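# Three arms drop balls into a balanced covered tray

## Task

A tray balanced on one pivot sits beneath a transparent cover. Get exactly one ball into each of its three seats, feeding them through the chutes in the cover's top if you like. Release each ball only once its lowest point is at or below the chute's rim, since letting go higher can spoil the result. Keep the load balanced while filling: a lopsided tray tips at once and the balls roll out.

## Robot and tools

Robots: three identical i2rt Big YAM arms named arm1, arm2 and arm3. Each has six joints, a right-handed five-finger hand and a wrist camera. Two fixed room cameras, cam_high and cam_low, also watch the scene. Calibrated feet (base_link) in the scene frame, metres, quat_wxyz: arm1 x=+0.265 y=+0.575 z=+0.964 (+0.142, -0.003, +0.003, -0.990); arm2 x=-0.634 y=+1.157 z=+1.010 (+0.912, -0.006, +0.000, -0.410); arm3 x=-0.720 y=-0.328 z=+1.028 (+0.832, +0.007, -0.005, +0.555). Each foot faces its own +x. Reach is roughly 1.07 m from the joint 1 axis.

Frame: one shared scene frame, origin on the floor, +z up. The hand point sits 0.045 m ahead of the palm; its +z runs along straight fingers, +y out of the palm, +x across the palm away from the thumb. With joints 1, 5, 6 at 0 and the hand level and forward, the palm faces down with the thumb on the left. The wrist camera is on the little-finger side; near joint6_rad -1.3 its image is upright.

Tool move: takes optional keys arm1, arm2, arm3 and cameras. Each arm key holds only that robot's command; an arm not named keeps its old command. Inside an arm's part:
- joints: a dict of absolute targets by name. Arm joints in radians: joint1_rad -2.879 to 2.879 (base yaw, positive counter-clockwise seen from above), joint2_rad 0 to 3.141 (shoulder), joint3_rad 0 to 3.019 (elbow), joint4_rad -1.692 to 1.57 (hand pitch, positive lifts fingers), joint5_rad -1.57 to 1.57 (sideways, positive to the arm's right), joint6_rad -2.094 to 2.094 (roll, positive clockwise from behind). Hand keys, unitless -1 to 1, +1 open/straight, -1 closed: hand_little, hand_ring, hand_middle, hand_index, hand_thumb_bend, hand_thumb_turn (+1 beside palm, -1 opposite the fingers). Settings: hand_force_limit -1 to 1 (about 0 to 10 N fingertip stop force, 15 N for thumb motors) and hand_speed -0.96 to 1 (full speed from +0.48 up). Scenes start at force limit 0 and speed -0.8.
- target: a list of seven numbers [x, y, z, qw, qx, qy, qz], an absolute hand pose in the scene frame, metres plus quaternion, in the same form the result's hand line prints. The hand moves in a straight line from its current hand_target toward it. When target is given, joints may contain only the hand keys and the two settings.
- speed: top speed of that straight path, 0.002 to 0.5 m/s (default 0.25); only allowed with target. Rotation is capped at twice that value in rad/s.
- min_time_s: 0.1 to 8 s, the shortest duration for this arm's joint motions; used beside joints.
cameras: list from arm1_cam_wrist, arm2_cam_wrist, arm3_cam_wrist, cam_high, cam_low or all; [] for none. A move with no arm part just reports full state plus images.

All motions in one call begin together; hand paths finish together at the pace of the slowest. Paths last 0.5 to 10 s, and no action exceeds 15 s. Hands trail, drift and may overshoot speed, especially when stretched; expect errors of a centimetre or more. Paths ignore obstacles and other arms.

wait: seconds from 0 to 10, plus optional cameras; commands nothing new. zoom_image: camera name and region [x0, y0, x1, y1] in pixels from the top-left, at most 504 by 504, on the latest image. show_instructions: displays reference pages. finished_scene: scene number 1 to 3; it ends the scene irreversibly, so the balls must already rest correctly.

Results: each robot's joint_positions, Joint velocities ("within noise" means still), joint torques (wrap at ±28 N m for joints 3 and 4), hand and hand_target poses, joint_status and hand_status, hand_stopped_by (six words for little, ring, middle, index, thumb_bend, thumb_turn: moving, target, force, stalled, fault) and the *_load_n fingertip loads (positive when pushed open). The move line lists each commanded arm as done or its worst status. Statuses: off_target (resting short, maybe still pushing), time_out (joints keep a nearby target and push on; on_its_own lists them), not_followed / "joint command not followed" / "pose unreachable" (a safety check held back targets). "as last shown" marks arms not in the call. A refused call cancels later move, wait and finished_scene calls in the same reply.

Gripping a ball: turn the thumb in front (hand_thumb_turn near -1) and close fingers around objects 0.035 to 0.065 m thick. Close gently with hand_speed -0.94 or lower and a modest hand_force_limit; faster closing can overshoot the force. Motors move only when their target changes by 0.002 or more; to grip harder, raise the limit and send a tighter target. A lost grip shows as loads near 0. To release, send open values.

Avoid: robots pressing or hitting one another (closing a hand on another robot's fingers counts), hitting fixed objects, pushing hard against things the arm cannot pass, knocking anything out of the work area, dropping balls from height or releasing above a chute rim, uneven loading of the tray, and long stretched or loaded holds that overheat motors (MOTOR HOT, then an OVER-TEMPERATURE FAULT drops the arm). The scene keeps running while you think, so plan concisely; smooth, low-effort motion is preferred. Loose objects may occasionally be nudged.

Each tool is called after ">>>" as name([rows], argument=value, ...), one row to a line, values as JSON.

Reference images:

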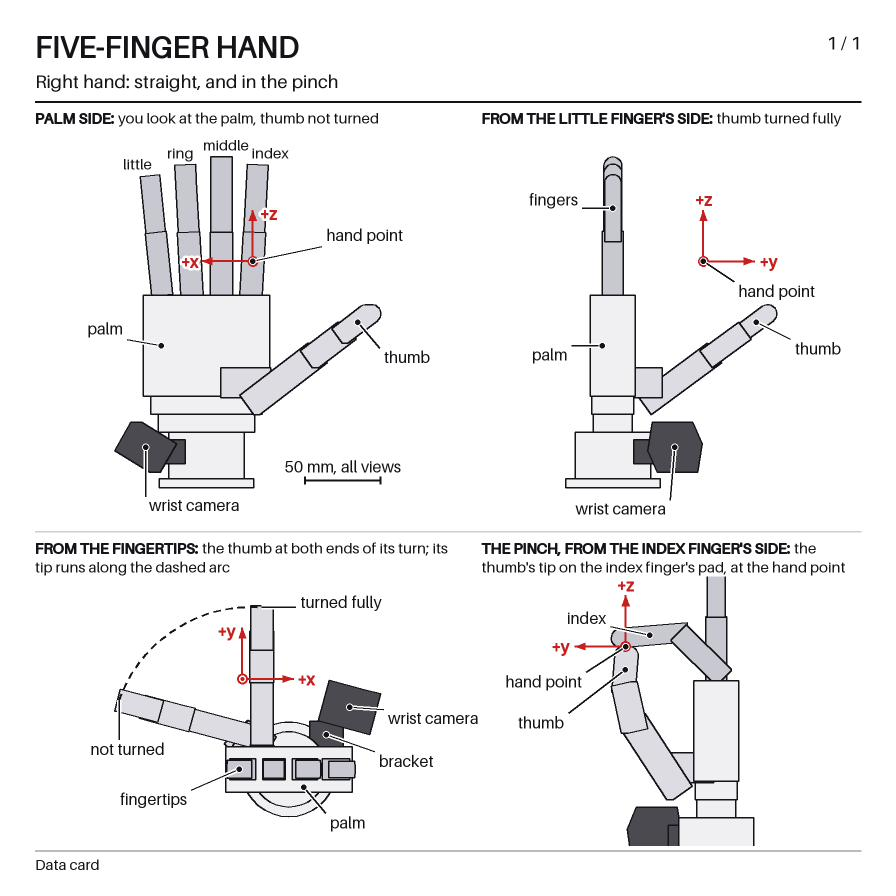

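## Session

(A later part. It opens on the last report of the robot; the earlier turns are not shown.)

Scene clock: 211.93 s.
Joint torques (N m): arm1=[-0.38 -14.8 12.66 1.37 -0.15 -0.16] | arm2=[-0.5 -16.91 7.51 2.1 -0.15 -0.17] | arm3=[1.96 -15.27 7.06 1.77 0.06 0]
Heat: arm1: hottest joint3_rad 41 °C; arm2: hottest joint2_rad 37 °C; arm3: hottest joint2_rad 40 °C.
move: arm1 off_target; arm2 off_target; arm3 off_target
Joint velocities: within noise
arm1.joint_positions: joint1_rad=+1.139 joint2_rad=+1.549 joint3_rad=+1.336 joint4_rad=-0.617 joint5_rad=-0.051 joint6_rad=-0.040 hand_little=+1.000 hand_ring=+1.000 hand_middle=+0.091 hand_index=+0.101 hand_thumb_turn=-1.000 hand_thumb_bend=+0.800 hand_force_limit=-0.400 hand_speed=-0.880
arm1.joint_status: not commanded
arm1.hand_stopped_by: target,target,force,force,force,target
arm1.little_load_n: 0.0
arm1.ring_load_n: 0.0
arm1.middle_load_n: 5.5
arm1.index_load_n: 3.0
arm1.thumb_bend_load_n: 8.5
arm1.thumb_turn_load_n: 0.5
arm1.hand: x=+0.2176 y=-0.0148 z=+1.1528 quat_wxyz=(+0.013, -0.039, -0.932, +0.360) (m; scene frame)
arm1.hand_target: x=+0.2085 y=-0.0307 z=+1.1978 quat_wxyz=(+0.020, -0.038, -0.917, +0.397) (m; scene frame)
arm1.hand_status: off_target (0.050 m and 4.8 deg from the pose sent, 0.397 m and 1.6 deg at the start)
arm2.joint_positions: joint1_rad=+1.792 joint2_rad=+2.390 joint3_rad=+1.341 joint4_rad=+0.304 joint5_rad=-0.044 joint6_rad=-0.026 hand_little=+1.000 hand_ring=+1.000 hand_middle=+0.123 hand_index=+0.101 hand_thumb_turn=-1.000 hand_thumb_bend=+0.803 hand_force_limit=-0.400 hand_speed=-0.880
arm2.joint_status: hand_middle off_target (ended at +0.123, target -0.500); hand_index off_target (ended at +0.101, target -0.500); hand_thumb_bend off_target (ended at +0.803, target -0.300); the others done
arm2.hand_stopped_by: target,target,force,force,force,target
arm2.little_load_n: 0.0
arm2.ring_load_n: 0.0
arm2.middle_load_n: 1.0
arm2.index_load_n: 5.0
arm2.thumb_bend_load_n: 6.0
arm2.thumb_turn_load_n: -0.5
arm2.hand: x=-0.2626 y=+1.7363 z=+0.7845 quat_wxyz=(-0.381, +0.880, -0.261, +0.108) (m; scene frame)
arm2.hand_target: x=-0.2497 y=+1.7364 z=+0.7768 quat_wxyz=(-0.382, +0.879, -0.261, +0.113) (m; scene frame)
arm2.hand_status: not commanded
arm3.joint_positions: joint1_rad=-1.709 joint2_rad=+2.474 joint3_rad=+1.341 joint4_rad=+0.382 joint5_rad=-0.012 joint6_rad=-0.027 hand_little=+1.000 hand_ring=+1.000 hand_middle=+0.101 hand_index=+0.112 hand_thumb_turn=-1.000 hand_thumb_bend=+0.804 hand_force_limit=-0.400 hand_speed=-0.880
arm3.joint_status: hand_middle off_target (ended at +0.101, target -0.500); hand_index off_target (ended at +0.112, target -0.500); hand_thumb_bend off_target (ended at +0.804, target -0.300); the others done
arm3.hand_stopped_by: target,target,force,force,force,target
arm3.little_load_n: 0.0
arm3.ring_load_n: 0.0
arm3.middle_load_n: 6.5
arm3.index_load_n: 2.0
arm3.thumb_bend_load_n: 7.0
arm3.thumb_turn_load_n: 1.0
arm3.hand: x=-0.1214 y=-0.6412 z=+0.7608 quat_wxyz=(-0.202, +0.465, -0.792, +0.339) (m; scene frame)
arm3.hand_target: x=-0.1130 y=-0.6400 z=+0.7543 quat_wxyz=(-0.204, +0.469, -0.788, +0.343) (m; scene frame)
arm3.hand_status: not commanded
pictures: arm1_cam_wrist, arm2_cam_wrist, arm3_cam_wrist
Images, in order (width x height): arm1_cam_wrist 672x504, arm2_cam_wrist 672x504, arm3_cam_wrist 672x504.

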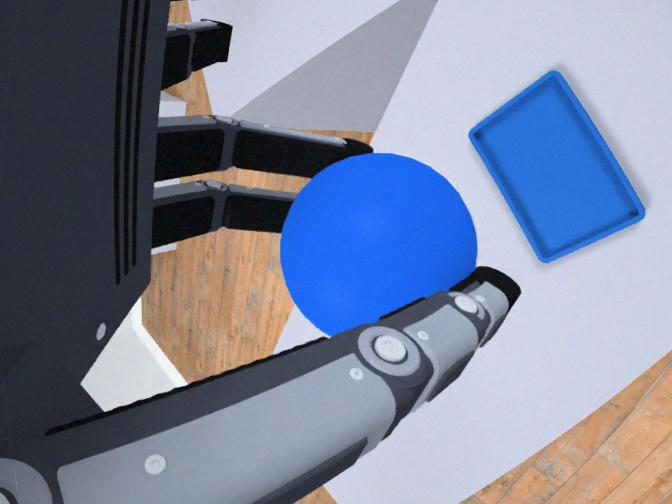

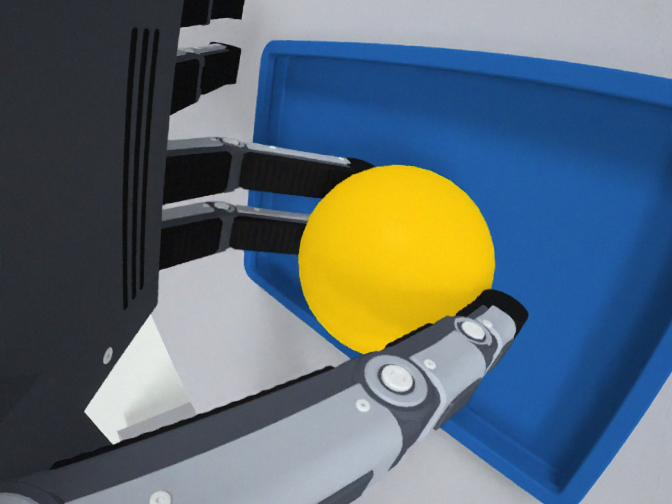

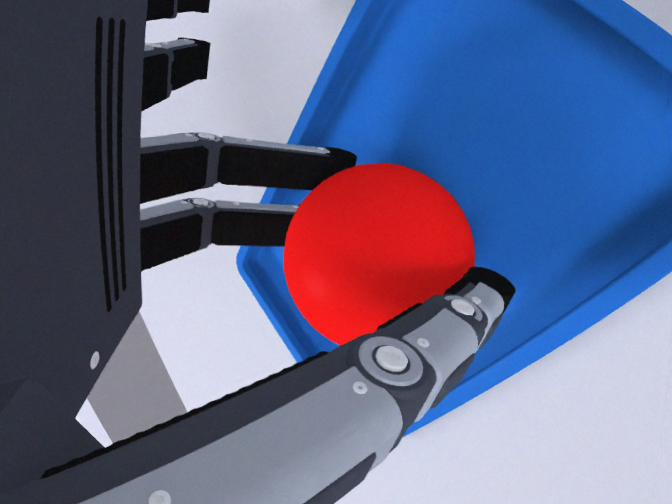

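>>> move(arm1={"joints": {"joint1_rad": -0.0445, "joint2_rad": 1.3226, "joint3_rad": 1.0573, "joint4_rad": -0.5197, "joint5_rad": 0, "joint6_rad": 0}, "min_time_s": 5}, arm2={"target": [-0.2520, 1.7330, 1.2, 0.3823, -0.8793, 0.2604, -0.1132], "speed": 0.11}, arm3={"target": [-0.1165, -0.6410, 1.2, 0.2024, -0.4654, 0.7901, -0.3436], "speed": 0.11}, cameras=["all"])

Scene clock: 228.27 s.
Joint torques (N m): arm1=[0.03 -12.22 8.27 2.73 0.11 0.04] | arm2=[-0.62 -18.08 14.82 1.61 -0.16 -0.15] | arm3=[2.02 -15.27 14.71 1.1 0.04 0.13]
Heat: arm1: hottest joint3_rad 43 °C; arm2: hottest joint2_rad 37 °C; arm3: hottest joint3_rad 41 °C.
move: arm1 done; arm2 off_target; arm3 off_target
Joint velocities: within noise
arm1.joint_positions: joint1_rad=-0.041 joint2_rad=+1.347 joint3_rad=+1.054 joint4_rad=-0.543 joint5_rad=+0.000 joint6_rad=-0.014 hand_little=+1.000 hand_ring=+1.000 hand_middle=+0.091 hand_index=+0.101 hand_thumb_turn=-1.000 hand_thumb_bend=+0.800 hand_force_limit=-0.400 hand_speed=-0.880
arm1.joint_status: all done
arm1.hand_stopped_by: target,target,force,force,force,target
arm1.little_load_n: 0.0
arm1.ring_load_n: 0.0
arm1.middle_load_n: 5.5
arm1.index_load_n: 2.5
arm1.thumb_bend_load_n: 8.5
arm1.thumb_turn_load_n: 1.0
arm1.hand: x=-0.2162 y=+0.4230 z=+1.1315 quat_wxyz=(+0.227, -0.568, -0.740, +0.281) (m; scene frame)
arm1.hand_target: x=-0.2224 y=+0.4232 z=+1.1491 quat_wxyz=(+0.241, -0.569, -0.726, +0.302) (m; scene frame)
arm1.hand_status: not commanded
arm2.joint_positions: joint1_rad=+1.790 joint2_rad=+1.778 joint3_rad=+1.509 joint4_rad=-0.555 joint5_rad=-0.044 joint6_rad=-0.037 hand_little=+1.000 hand_ring=+1.000 hand_middle=+0.123 hand_index=+0.101 hand_thumb_turn=-1.000 hand_thumb_bend=+0.803 hand_force_limit=-0.400 hand_speed=-0.880
arm2.joint_status: not commanded
arm2.hand_stopped_by: target,target,force,force,force,target
arm2.little_load_n: 0.0
arm2.ring_load_n: 0.0
arm2.middle_load_n: 1.0
arm2.index_load_n: 5.0
arm2.thumb_bend_load_n: 6.0
arm2.thumb_turn_load_n: -0.5
arm2.hand: x=-0.2708 y=+1.7233 z=+1.1500 quat_wxyz=(-0.346, +0.896, -0.262, +0.098) (m; scene frame)
arm2.hand_target: x=-0.2512 y=+1.7326 z=+1.1978 quat_wxyz=(-0.381, +0.881, -0.257, +0.115) (m; scene frame)
arm2.hand_status: off_target (0.054 m and 4.9 deg from the pose sent, 0.416 m and 0.6 deg at the start)
arm3.joint_positions: joint1_rad=-1.702 joint2_rad=+1.753 joint3_rad=+1.439 joint4_rad=-0.497 joint5_rad=+0.001 joint6_rad=-0.034 hand_little=+1.000 hand_ring=+1.000 hand_middle=+0.101 hand_index=+0.112 hand_thumb_turn=-1.000 hand_thumb_bend=+0.804 hand_force_limit=-0.400 hand_speed=-0.880
arm3.joint_status: not commanded
arm3.hand_stopped_by: target,target,force,force,force,target
arm3.little_load_n: 0.0
arm3.ring_load_n: 0.0
arm3.middle_load_n: 6.0
arm3.index_load_n: 2.0
arm3.thumb_bend_load_n: 7.0
arm3.thumb_turn_load_n: 1.0
arm3.hand: x=-0.1348 y=-0.6378 z=+1.1587 quat_wxyz=(-0.184, +0.475, -0.800, +0.318) (m; scene frame)
arm3.hand_target: x=-0.1151 y=-0.6420 z=+1.1989 quat_wxyz=(-0.202, +0.469, -0.788, +0.344) (m; scene frame)
arm3.hand_status: off_target (0.045 m and 4.0 deg from the pose sent, 0.439 m and 0.6 deg at the start)
pictures: arm1_cam_wrist, arm2_cam_wrist, arm3_cam_wrist, cam_high, cam_low
Images, in order (width x height): arm1_cam_wrist 672x504, arm2_cam_wrist 672x504, arm3_cam_wrist 672x504, cam_high 896x504, cam_low 896x504.

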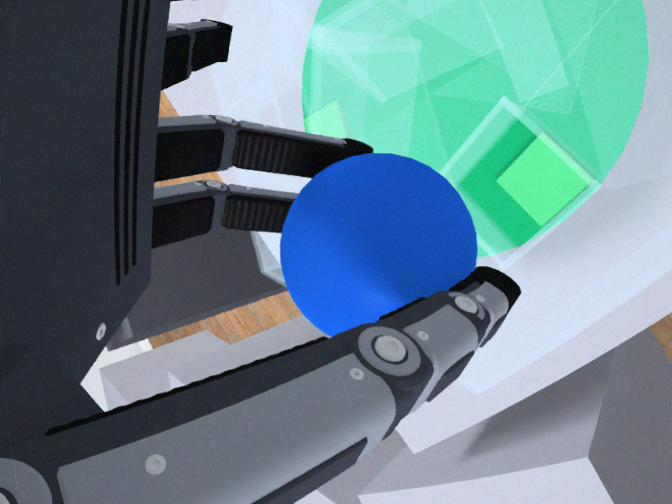

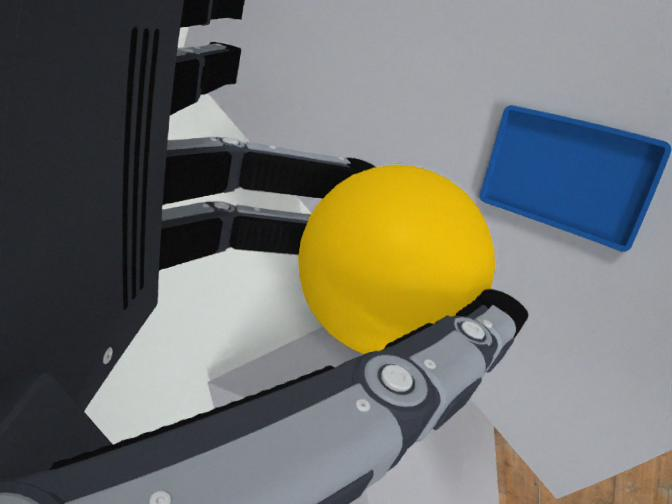

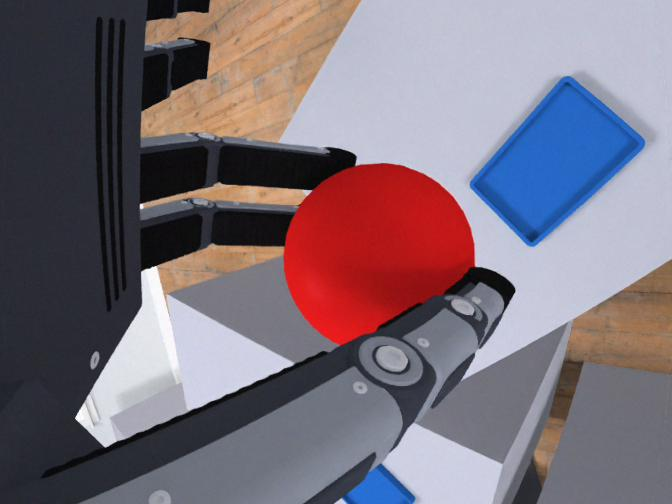

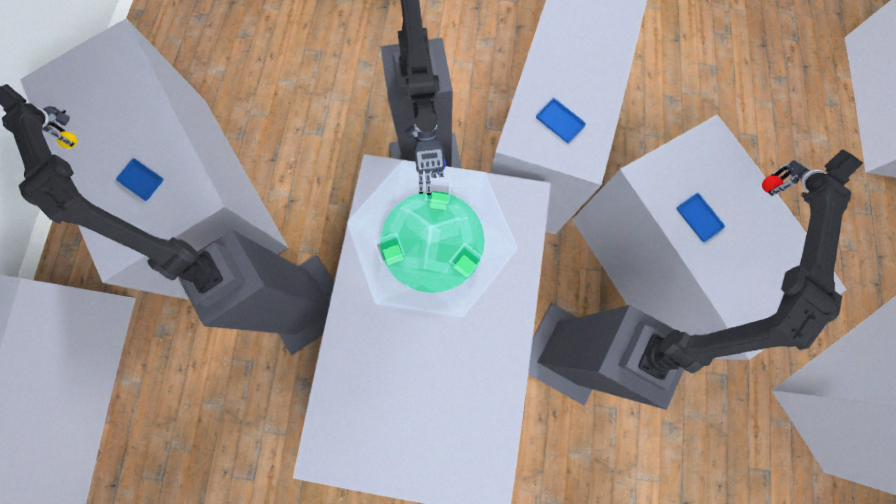

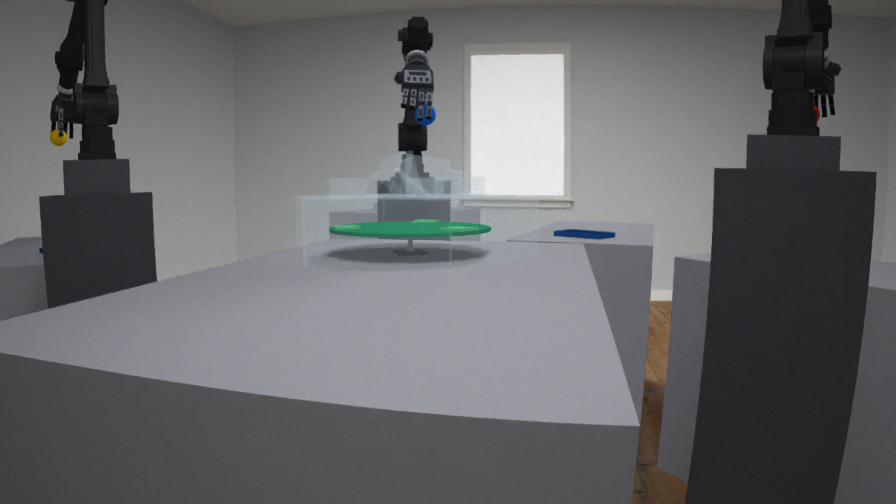

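>>> move(arm1={"target": [-0.2376, 0.4166, 1.045, -0.2357, 0.5420, 0.7398, -0.3217], "speed": 0.1}, arm2={"joints": {"joint1_rad": -0.4006, "joint2_rad": 1.6204, "joint3_rad": 1.3145, "joint4_rad": -0.4791, "joint5_rad": 0, "joint6_rad": 0}, "min_time_s": 6.5}, arm3={"joints": {"joint1_rad": -0.009, "joint2_rad": 1.8504, "joint3_rad": 1.5251, "joint4_rad": -0.4597, "joint5_rad": 0, "joint6_rad": 0}, "min_time_s": 6.5}, cameras=["all"])

>>> zoom_image(camera="arm1_cam_wrist", region=[272, 0, 672, 400])

>>> zoom_image(camera="arm2_cam_wrist", region=[272, 0, 672, 400])

>>> zoom_image(camera="arm3_cam_wrist", region=[272, 0, 672, 400])

Scene clock: 276.93 s.
Joint torques (N m): arm1=[-0.21 -11.4 7.3 2.62 -0.12 -0.12] | arm2=[0.15 -16.62 8.31 2.77 0 0.11] | arm3=[1.49 -14.15 14.78 2.25 -0.09 0.23]
Heat: arm1: hottest joint3_rad 42 °C; arm2: hottest joint3_rad 40 °C; arm3: hottest joint3_rad 46 °C.
move: arm1 moving; arm2 done; arm3 done
Joint velocities: arm1=[within noise] | arm2=[-0.278 0.005 -0.017 0.012 0.066 0.022] | arm3=[0.103 0.024 0.002 -0.012 -0.037 -0.022]
arm1.joint_positions: joint1_rad=-0.044 joint2_rad=+1.479 joint3_rad=+0.894 joint4_rad=-0.207 joint5_rad=-0.056 joint6_rad=-0.039 hand_little=+1.000 hand_ring=+1.000 hand_middle=+0.091 hand_index=+0.101 hand_thumb_turn=-1.000 hand_thumb_bend=+0.800 hand_force_limit=-0.400 hand_speed=-0.880
arm1.joint_status: not commanded
arm1.hand_stopped_by: target,target,force,force,force,target
arm1.little_load_n: 0.0
arm1.ring_load_n: 0.0
arm1.middle_load_n: 5.5
arm1.index_load_n: 3.0
arm1.thumb_bend_load_n: 9.0
arm1.thumb_turn_load_n: 0.5
arm1.hand: x=-0.2271 y=+0.4131 z=+1.0371 quat_wxyz=(+0.224, -0.546, -0.745, +0.310) (m; scene frame)
arm1.hand_target: x=-0.2363 y=+0.4169 z=+1.0452 quat_wxyz=(+0.236, -0.542, -0.740, +0.321) (m; scene frame)
arm1.hand_status: moving (0.014 m and 2.0 deg from the pose sent, 0.089 m and 5.6 deg at the start)
arm2.joint_positions: joint1_rad=-0.385 joint2_rad=+1.652 joint3_rad=+1.321 joint4_rad=-0.500 joint5_rad=-0.003 joint6_rad=-0.018 hand_little=+1.000 hand_ring=+1.000 hand_middle=+0.123 hand_index=+0.101 hand_thumb_turn=-1.000 hand_thumb_bend=+0.803 hand_force_limit=-0.400 hand_speed=-0.880
arm2.joint_status: all done
arm2.hand_stopped_by: target,target,force,force,force,target
arm2.little_load_n: 0.0
arm2.ring_load_n: 0.0
arm2.middle_load_n: 1.5
arm2.index_load_n: 5.5
arm2.thumb_bend_load_n: 6.0
arm2.thumb_turn_load_n: 0.0
arm2.hand: x=-0.3984 y=+0.5862 z=+1.1542 quat_wxyz=(-0.056, +0.169, -0.915, +0.361) (m; scene frame)
arm2.hand_target: x=-0.4103 y=+0.5789 z=+1.1739 quat_wxyz=(-0.058, +0.148, -0.910, +0.383) (m; scene frame)
arm2.hand_status: not commanded
arm3.joint_positions: joint1_rad=-0.017 joint2_rad=+1.838 joint3_rad=+1.460 joint4_rad=-0.482 joint5_rad=+0.002 joint6_rad=-0.019 hand_little=+1.000 hand_ring=+1.000 hand_middle=+0.101 hand_index=+0.112 hand_thumb_turn=-1.000 hand_thumb_bend=+0.804 hand_force_limit=-0.400 hand_speed=-0.880
arm3.joint_status: all done
arm3.hand_stopped_by: target,target,force,force,force,target
arm3.little_load_n: 0.0
arm3.ring_load_n: 0.0
arm3.middle_load_n: 6.5
arm3.index_load_n: 2.0
arm3.thumb_bend_load_n: 6.5
arm3.thumb_turn_load_n: 1.0
arm3.hand: x=-0.4778 y=+0.2968 z=+1.1331 quat_wxyz=(-0.348, +0.916, -0.184, +0.074) (m; scene frame)
arm3.hand_target: x=-0.4788 y=+0.3276 z=+1.1608 quat_wxyz=(-0.383, +0.903, -0.181, +0.074) (m; scene frame)
arm3.hand_status: not commanded
pictures: arm1_cam_wrist, arm2_cam_wrist, arm3_cam_wrist, cam_high, cam_low
Images, in order (width x height): arm1_cam_wrist 672x504, arm2_cam_wrist 672x504, arm3_cam_wrist 672x504, cam_high 896x504, cam_low 896x504.

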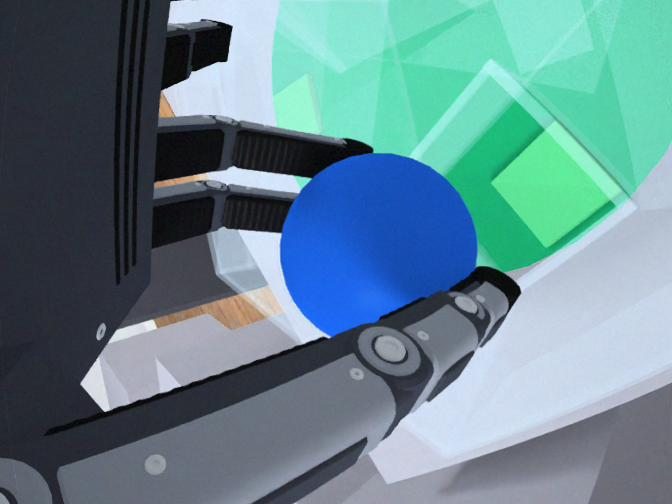

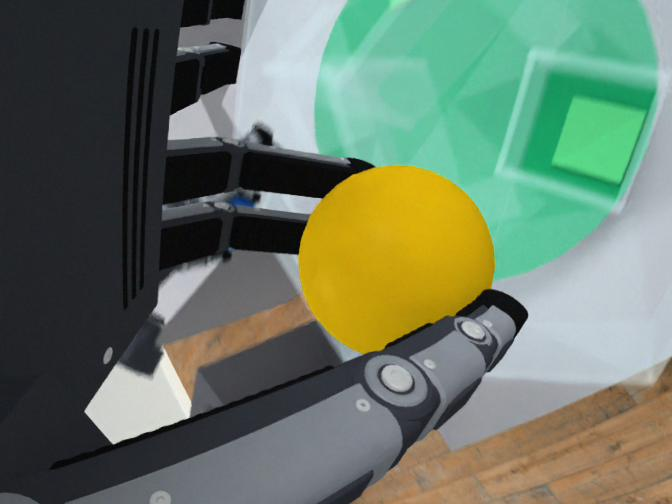

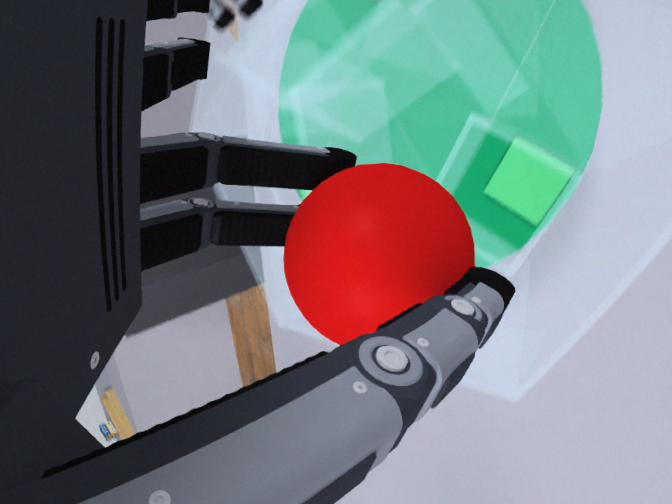

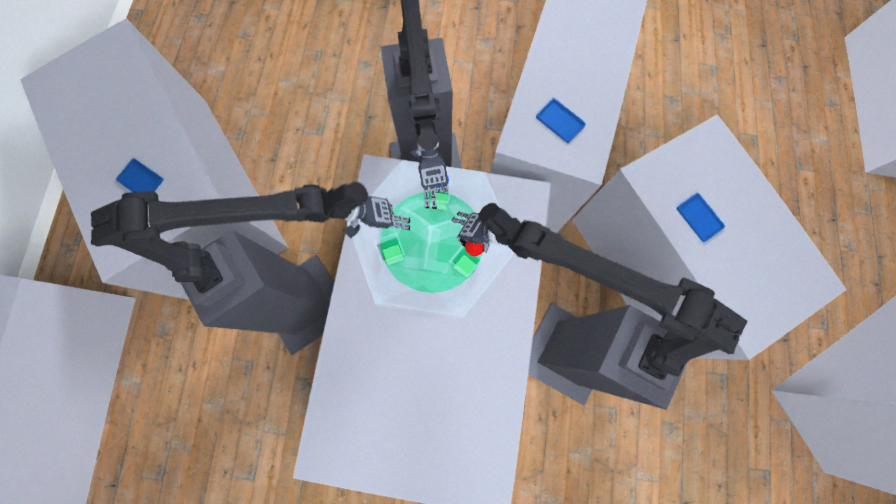

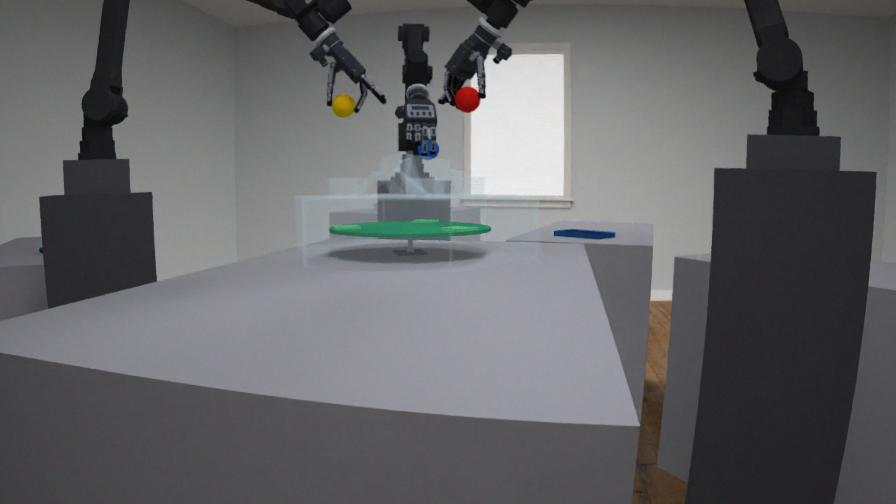

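Scaled by 1.260 from the camera's 672x504 image, which has a finer 960x720 frame.

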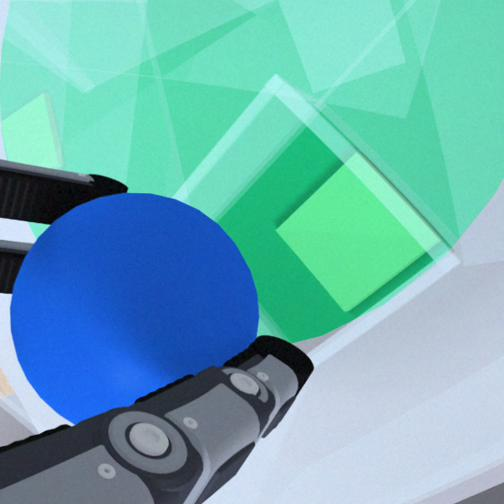

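Scaled by 1.260 from the camera's 672x504 image, which has a finer 960x720 frame.

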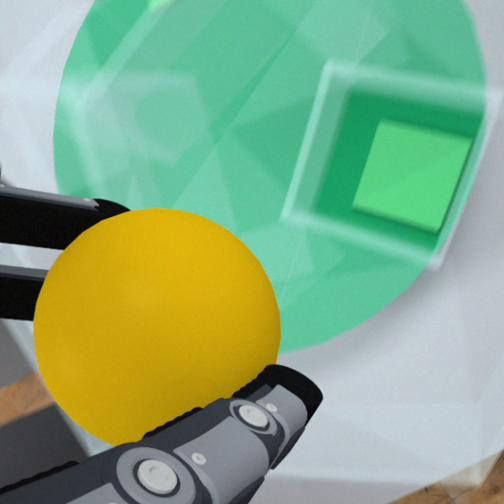

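Scaled by 1.260 from the camera's 672x504 image, which has a finer 960x720 frame.

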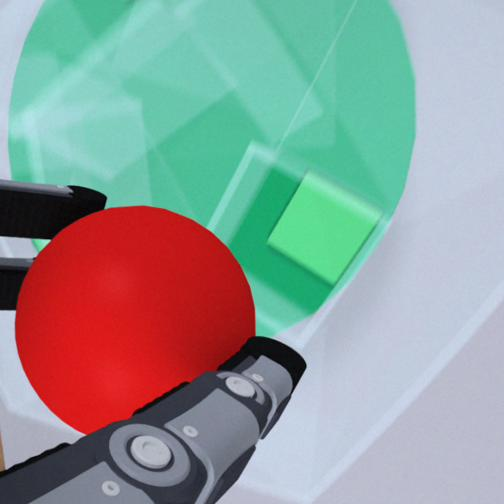

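>>> move(arm1={"target": [-0.2435, 0.4195, 1.03, -0.2357, 0.5420, 0.7398, -0.3217], "speed": 0.1}, arm2={"target": [-0.4365, 0.562, 1.05, 0.0636, -0.1464, 0.9053, -0.3936], "speed": 0.1}, arm3={"target": [-0.4745, 0.329, 1.035, 0.3924, -0.9024, 0.1630, -0.0709], "speed": 0.1}, cameras=["all"])

>>> zoom_image(camera="arm1_cam_wrist", region=[352, 20, 672, 340])

>>> zoom_image(camera="arm2_cam_wrist", region=[352, 20, 672, 340])

>>> zoom_image(camera="arm3_cam_wrist", region=[352, 20, 672, 340])

>>> zoom_image(camera="cam_low", region=[280, 80, 560, 280])

Scene clock: 352.20 s.
Joint torques (N m): arm1=[-0.56 -10.58 7.13 2.78 -0.16 -0.1] | arm2=[-0.5 -14.1 7.45 2.89 -0.23 -0.15] | arm3=[0.44 -15.33 9.16 2.33 -0.13 -0.09]
Heat: arm1: hottest joint3_rad 40 °C; arm2: hottest joint3_rad 40 °C; arm3: hottest joint3_rad 50 °C.
move: arm1 done; arm2 off_target; arm3 done
Joint velocities: within noise
arm1.joint_positions: joint1_rad=-0.053 joint2_rad=+1.516 joint3_rad=+0.894 joint4_rad=-0.165 joint5_rad=-0.063 joint6_rad=-0.045 hand_little=+1.000 hand_ring=+1.000 hand_middle=+0.091 hand_index=+0.101 hand_thumb_turn=-1.000 hand_thumb_bend=+0.800 hand_force_limit=-0.400 hand_speed=-0.880
arm1.joint_status: not commanded
arm1.hand_stopped_by: target,target,force,force,force,target
arm1.little_load_n: 0.0
arm1.ring_load_n: 0.0
arm1.middle_load_n: 5.5
arm1.index_load_n: 3.0
arm1.thumb_bend_load_n: 8.5
arm1.thumb_turn_load_n: 0.5
arm1.hand: x=-0.2354 y=+0.4150 z=+1.0251 quat_wxyz=(+0.225, -0.545, -0.744, +0.313) (m; scene frame)
arm1.hand_target: x=-0.2431 y=+0.4193 z=+1.0294 quat_wxyz=(+0.235, -0.542, -0.740, +0.321) (m; scene frame)
arm1.hand_status: done (0.010 m and 1.7 deg from the pose sent, 0.019 m and 2.0 deg at the start)
arm2.joint_positions: joint1_rad=-0.445 joint2_rad=+1.767 joint3_rad=+1.148 joint4_rad=-0.154 joint5_rad=-0.044 joint6_rad=-0.022 hand_little=+1.000 hand_ring=+1.000 hand_middle=+0.123 hand_index=+0.101 hand_thumb_turn=-1.000 hand_thumb_bend=+0.803 hand_force_limit=-0.400 hand_speed=-0.880
arm2.joint_status: not commanded
arm2.hand_stopped_by: target,target,force,force,force,target
arm2.little_load_n: 0.0
arm2.ring_load_n: 0.0
arm2.middle_load_n: 1.5
arm2.index_load_n: 5.5
arm2.thumb_bend_load_n: 6.0
arm2.thumb_turn_load_n: 0.0
arm2.hand: x=-0.4248 y=+0.5700 z=+1.0523 quat_wxyz=(-0.067, +0.149, -0.907, +0.387) (m; scene frame)
arm2.hand_target: x=-0.4318 y=+0.5646 z=+1.0500 quat_wxyz=(-0.065, +0.149, -0.905, +0.393) (m; scene frame)
arm2.hand_status: off_target (0.014 m and 1.0 deg from the pose sent, 0.114 m and 4.7 deg at the start)
arm3.joint_positions: joint1_rad=-0.011 joint2_rad=+1.989 joint3_rad=+1.367 joint4_rad=-0.168 joint5_rad=-0.027 joint6_rad=-0.025 hand_little=+1.000 hand_ring=+1.000 hand_middle=+0.101 hand_index=+0.112 hand_thumb_turn=-1.000 hand_thumb_bend=+0.804 hand_force_limit=-0.400 hand_speed=-0.880
arm3.joint_status: not commanded
arm3.hand_stopped_by: target,target,force,force,force,target
arm3.little_load_n: 0.0
arm3.ring_load_n: 0.0
arm3.middle_load_n: 6.5
arm3.index_load_n: 2.0
arm3.thumb_bend_load_n: 7.0
arm3.thumb_turn_load_n: 1.0
arm3.hand: x=-0.4779 y=+0.3218 z=+1.0324 quat_wxyz=(-0.382, +0.906, -0.171, +0.068) (m; scene frame)
arm3.hand_target: x=-0.4690 y=+0.3262 z=+1.0348 quat_wxyz=(-0.392, +0.901, -0.168, +0.073) (m; scene frame)
arm3.hand_status: done (0.008 m and 1.5 deg from the pose sent, 0.103 m and 5.9 deg at the start)
pictures: arm1_cam_wrist, arm2_cam_wrist, arm3_cam_wrist, cam_high, cam_low
Images, in order (width x height): arm1_cam_wrist 672x504, arm2_cam_wrist 672x504, arm3_cam_wrist 672x504, cam_high 896x504, cam_low 896x504.

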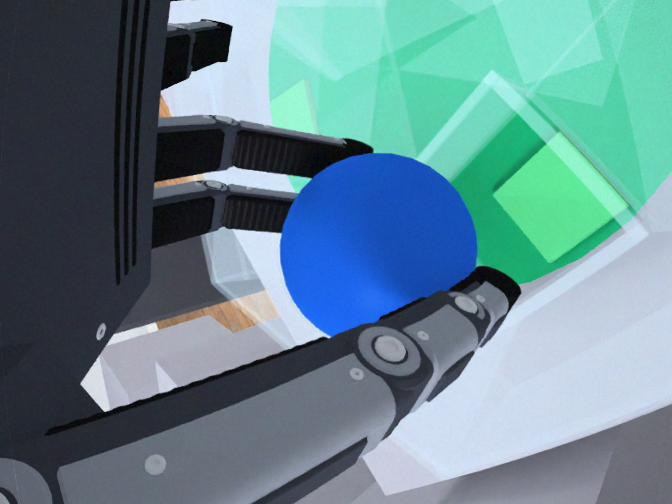

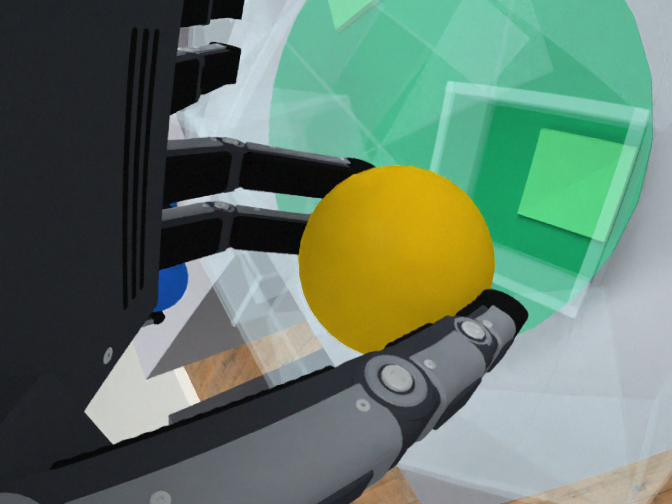

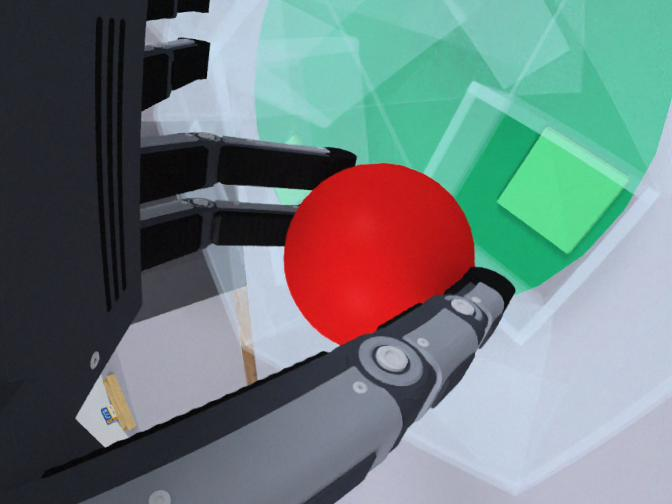

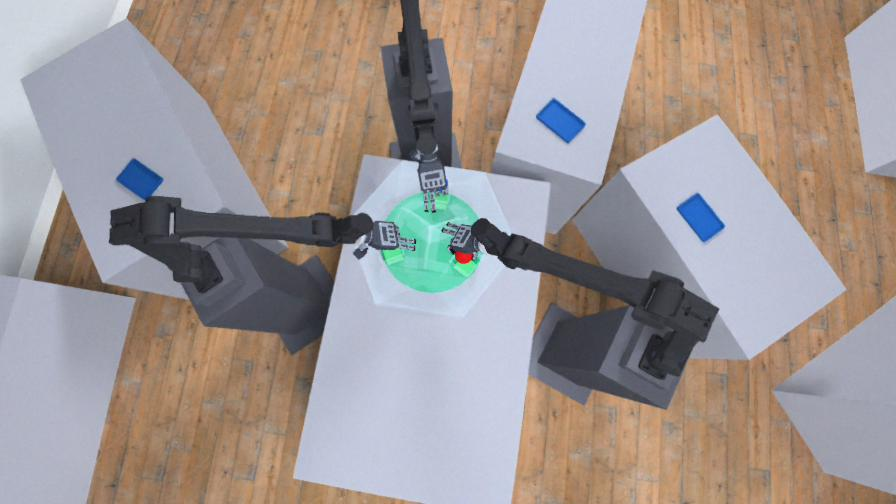

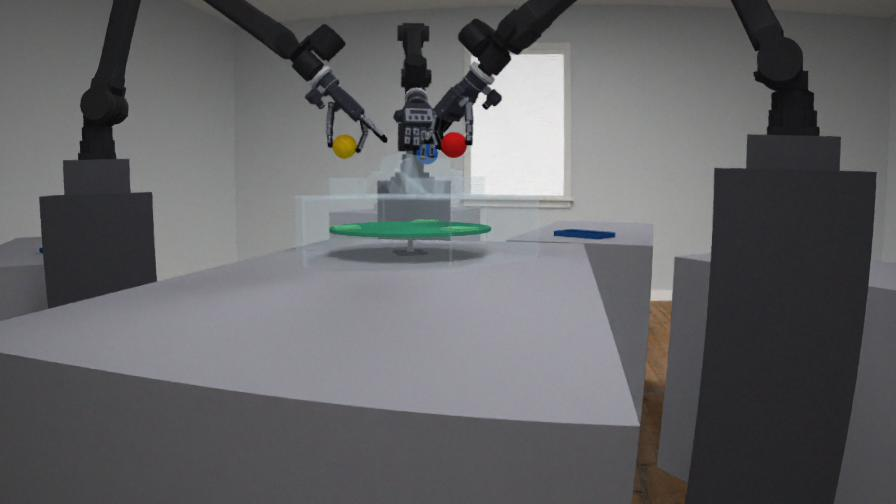

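Scaled by 1.575 from the camera's 672x504 image, which has a finer 960x720 frame.

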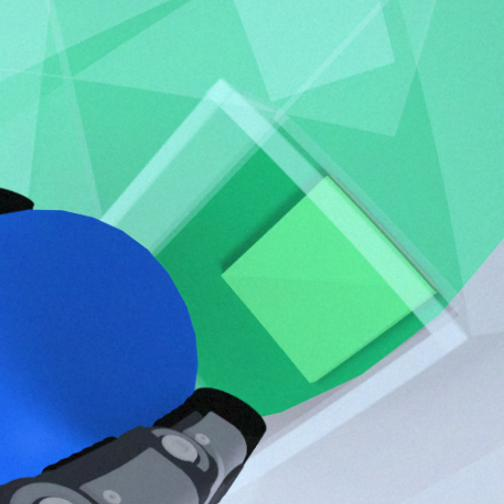

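Scaled by 1.575 from the camera's 672x504 image, which has a finer 960x720 frame.

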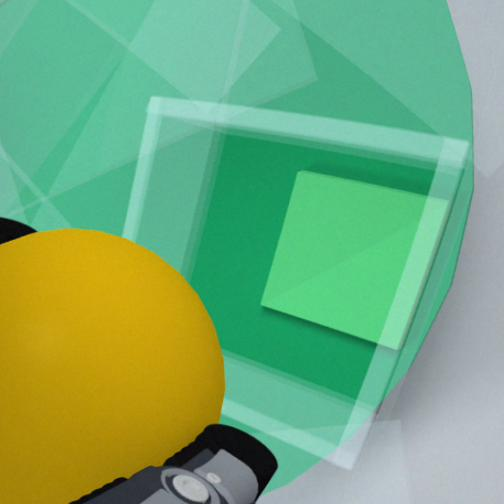

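Scaled by 1.575 from the camera's 672x504 image, which has a finer 960x720 frame.

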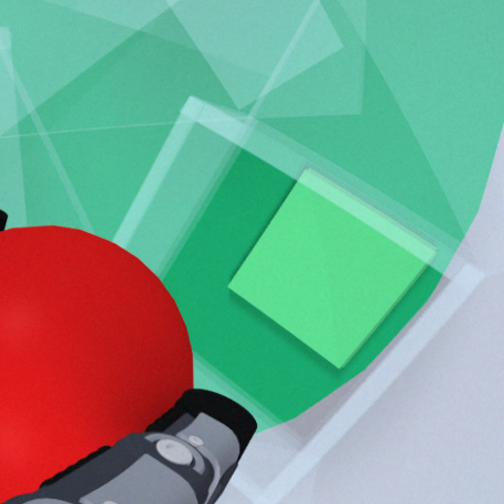

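Scaled by 1.800 from the camera's 896x504 image, which has a finer 1280x720 frame.

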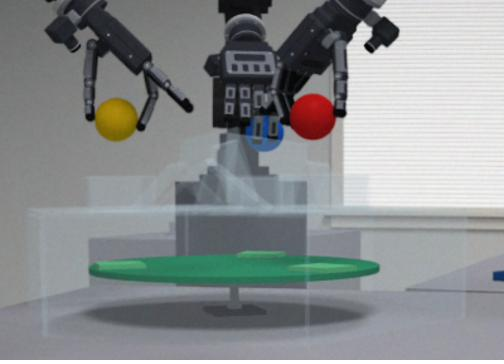

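>>> move(arm1={"target": [-0.248, 0.4213, 1.004, -0.2357, 0.5420, 0.7398, -0.3217], "speed": 0.08}, arm2={"target": [-0.4505, 0.552, 1.013, 0.0636, -0.1464, 0.9053, -0.3936], "speed": 0.08}, arm3={"target": [-0.4677, 0.324, 1.0, 0.3924, -0.9024, 0.1630, -0.0709], "speed": 0.08}, cameras=["all"])

>>> zoom_image(camera="arm1_cam_wrist", region=[352, 30, 672, 350])

>>> zoom_image(camera="arm2_cam_wrist", region=[352, 60, 672, 380])

>>> zoom_image(camera="arm3_cam_wrist", region=[352, 40, 672, 360])

>>> zoom_image(camera="cam_low", region=[300, 110, 520, 240])

Scene clock: 390.00 s.
Joint torques (N m): arm1=[-0.03 -11.81 6.9 2.85 -0.11 -0.11] | arm2=[-0.26 -14.62 7.1 2.92 -0.25 -0.15] | arm3=[0.44 -15.5 8.73 2.32 -0.14 -0.09]
Heat: arm1: hottest joint3_rad 39 °C; arm2: hottest joint3_rad 39 °C; arm3: hottest joint3_rad 46 °C.
move: arm1 off_target; arm2 done; arm3 off_target
Joint velocities: within noise
arm1.joint_positions: joint1_rad=-0.059 joint2_rad=+1.572 joint3_rad=+0.873 joint4_rad=-0.089 joint5_rad=-0.068 joint6_rad=-0.049 hand_little=+1.000 hand_ring=+1.000 hand_middle=+0.091 hand_index=+0.101 hand_thumb_turn=-1.000 hand_thumb_bend=+0.800 hand_force_limit=-0.400 hand_speed=-0.880
arm1.joint_status: not commanded
arm1.hand_stopped_by: target,target,force,force,force,target
arm1.little_load_n: 0.0
arm1.ring_load_n: 0.0
arm1.middle_load_n: 5.5
arm1.index_load_n: 3.0
arm1.thumb_bend_load_n: 9.0
arm1.thumb_turn_load_n: 0.5
arm1.hand: x=-0.2387 y=+0.4171 z=+0.9979 quat_wxyz=(+0.224, -0.545, -0.745, +0.312) (m; scene frame)
arm1.hand_target: x=-0.2473 y=+0.4212 z=+1.0038 quat_wxyz=(+0.235, -0.542, -0.740, +0.321) (m; scene frame)
arm1.hand_status: off_target (0.012 m and 1.8 deg from the pose sent, 0.025 m and 1.7 deg at the start)
arm2.joint_positions: joint1_rad=-0.485 joint2_rad=+1.842 joint3_rad=+1.139 joint4_rad=-0.072 joint5_rad=-0.065 joint6_rad=-0.043 hand_little=+1.000 hand_ring=+1.000 hand_middle=+0.123 hand_index=+0.101 hand_thumb_turn=-1.000 hand_thumb_bend=+0.803 hand_force_limit=-0.400 hand_speed=-0.880
arm2.joint_status: not commanded
arm2.hand_stopped_by: target,target,force,force,force,target
arm2.little_load_n: 0.0
arm2.ring_load_n: 0.0
arm2.middle_load_n: 1.5
arm2.index_load_n: 5.5
arm2.thumb_bend_load_n: 6.0
arm2.thumb_turn_load_n: 0.0
arm2.hand: x=-0.4446 y=+0.5575 z=+1.0152 quat_wxyz=(-0.065, +0.145, -0.909, +0.386) (m; scene frame)
arm2.hand_target: x=-0.4517 y=+0.5523 z=+1.0134 quat_wxyz=(-0.063, +0.145, -0.906, +0.393) (m; scene frame)
arm2.hand_status: done (0.008 m and 0.9 deg from the pose sent, 0.050 m and 1.0 deg at the start)
arm3.joint_positions: joint1_rad=-0.016 joint2_rad=+2.040 joint3_rad=+1.342 joint4_rad=-0.094 joint5_rad=-0.039 joint6_rad=-0.037 hand_little=+1.000 hand_ring=+1.000 hand_middle=+0.101 hand_index=+0.112 hand_thumb_turn=-1.000 hand_thumb_bend=+0.804 hand_force_limit=-0.400 hand_speed=-0.880
arm3.joint_status: not commanded
arm3.hand_stopped_by: target,target,force,force,force,target
arm3.little_load_n: 0.0
arm3.ring_load_n: 0.0
arm3.middle_load_n: 6.0
arm3.index_load_n: 2.0
arm3.thumb_bend_load_n: 7.0
arm3.thumb_turn_load_n: 1.0
arm3.hand: x=-0.4775 y=+0.3195 z=+0.9982 quat_wxyz=(-0.382, +0.907, -0.165, +0.066) (m; scene frame)
arm3.hand_target: x=-0.4685 y=+0.3237 z=+1.0003 quat_wxyz=(-0.392, +0.903, -0.162, +0.071) (m; scene frame)
arm3.hand_status: off_target (0.011 m and 1.4 deg from the pose sent, 0.034 m and 1.5 deg at the start)
pictures: arm1_cam_wrist, arm2_cam_wrist, arm3_cam_wrist, cam_high, cam_low
Images, in order (width x height): arm1_cam_wrist 672x504, arm2_cam_wrist 672x504, arm3_cam_wrist 672x504, cam_high 896x504, cam_low 896x504.

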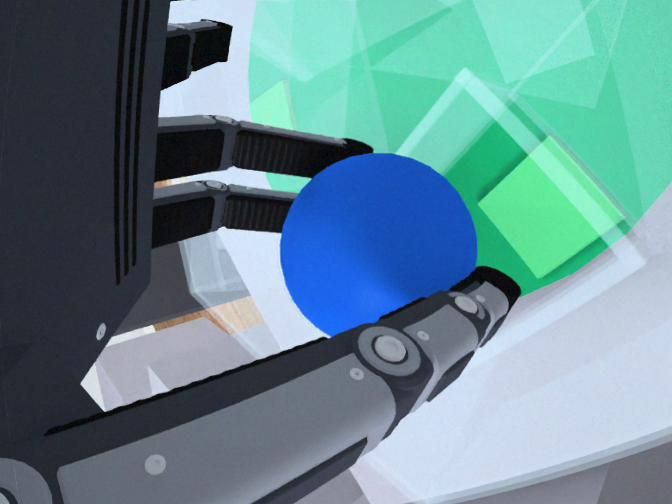

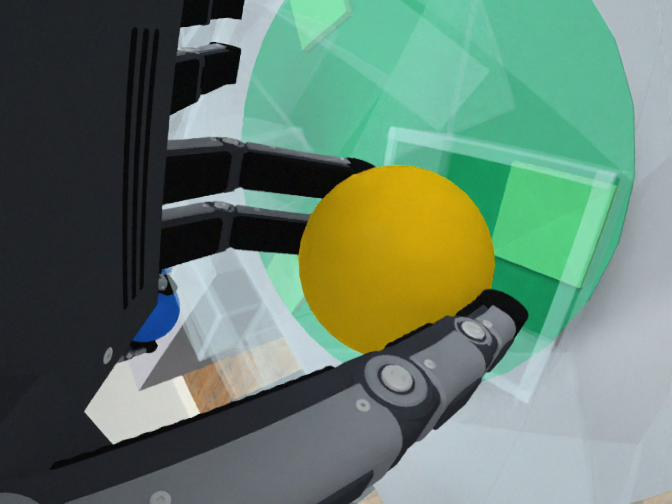

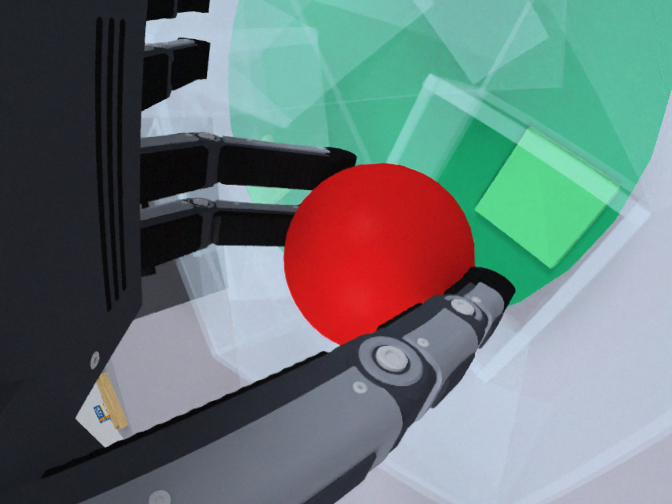

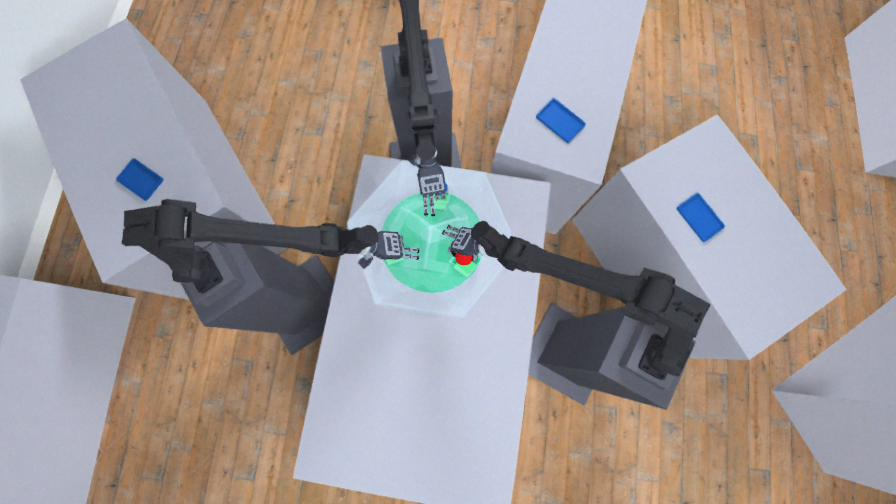

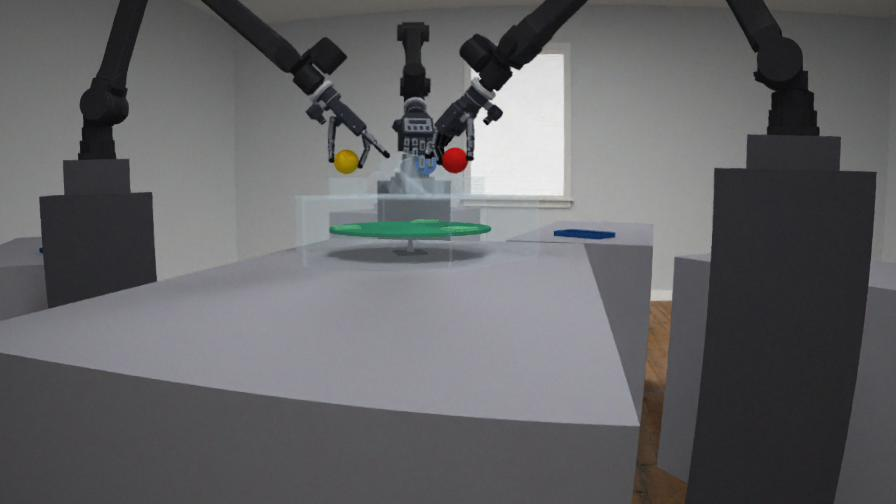

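Scaled by 1.575 from the camera's 672x504 image, which has a finer 960x720 frame.

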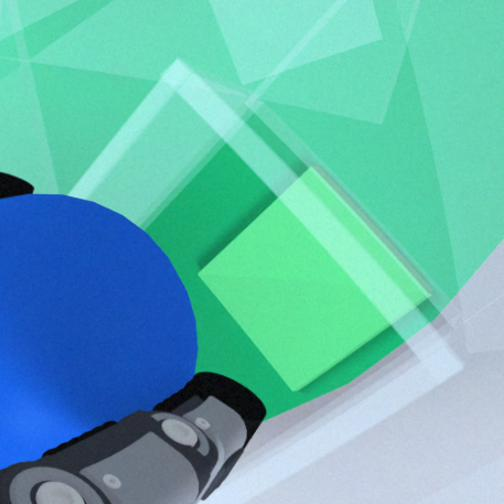

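Scaled by 1.575 from the camera's 672x504 image, which has a finer 960x720 frame.

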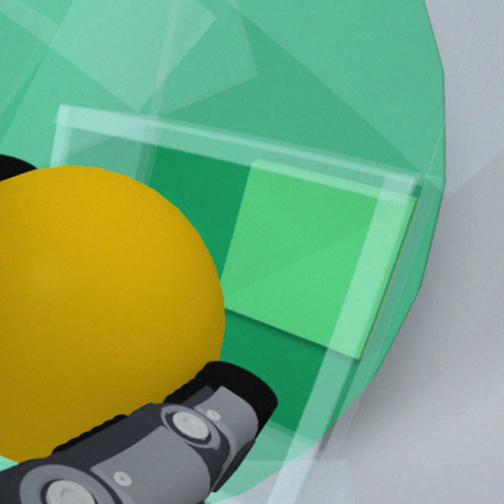

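Scaled by 1.575 from the camera's 672x504 image, which has a finer 960x720 frame.

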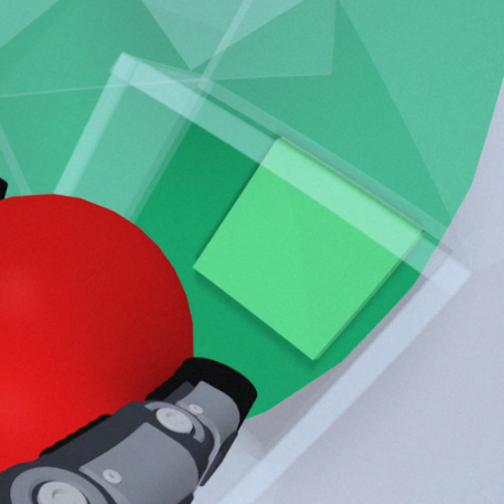

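Scaled by 2.291 from the camera's 896x504 image, which has a finer 1280x720 frame.

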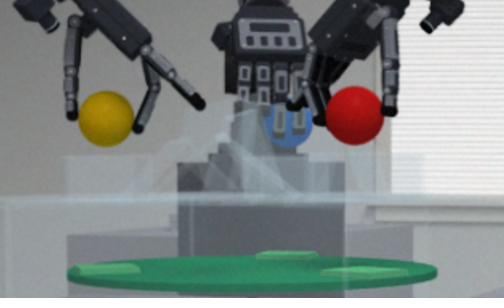

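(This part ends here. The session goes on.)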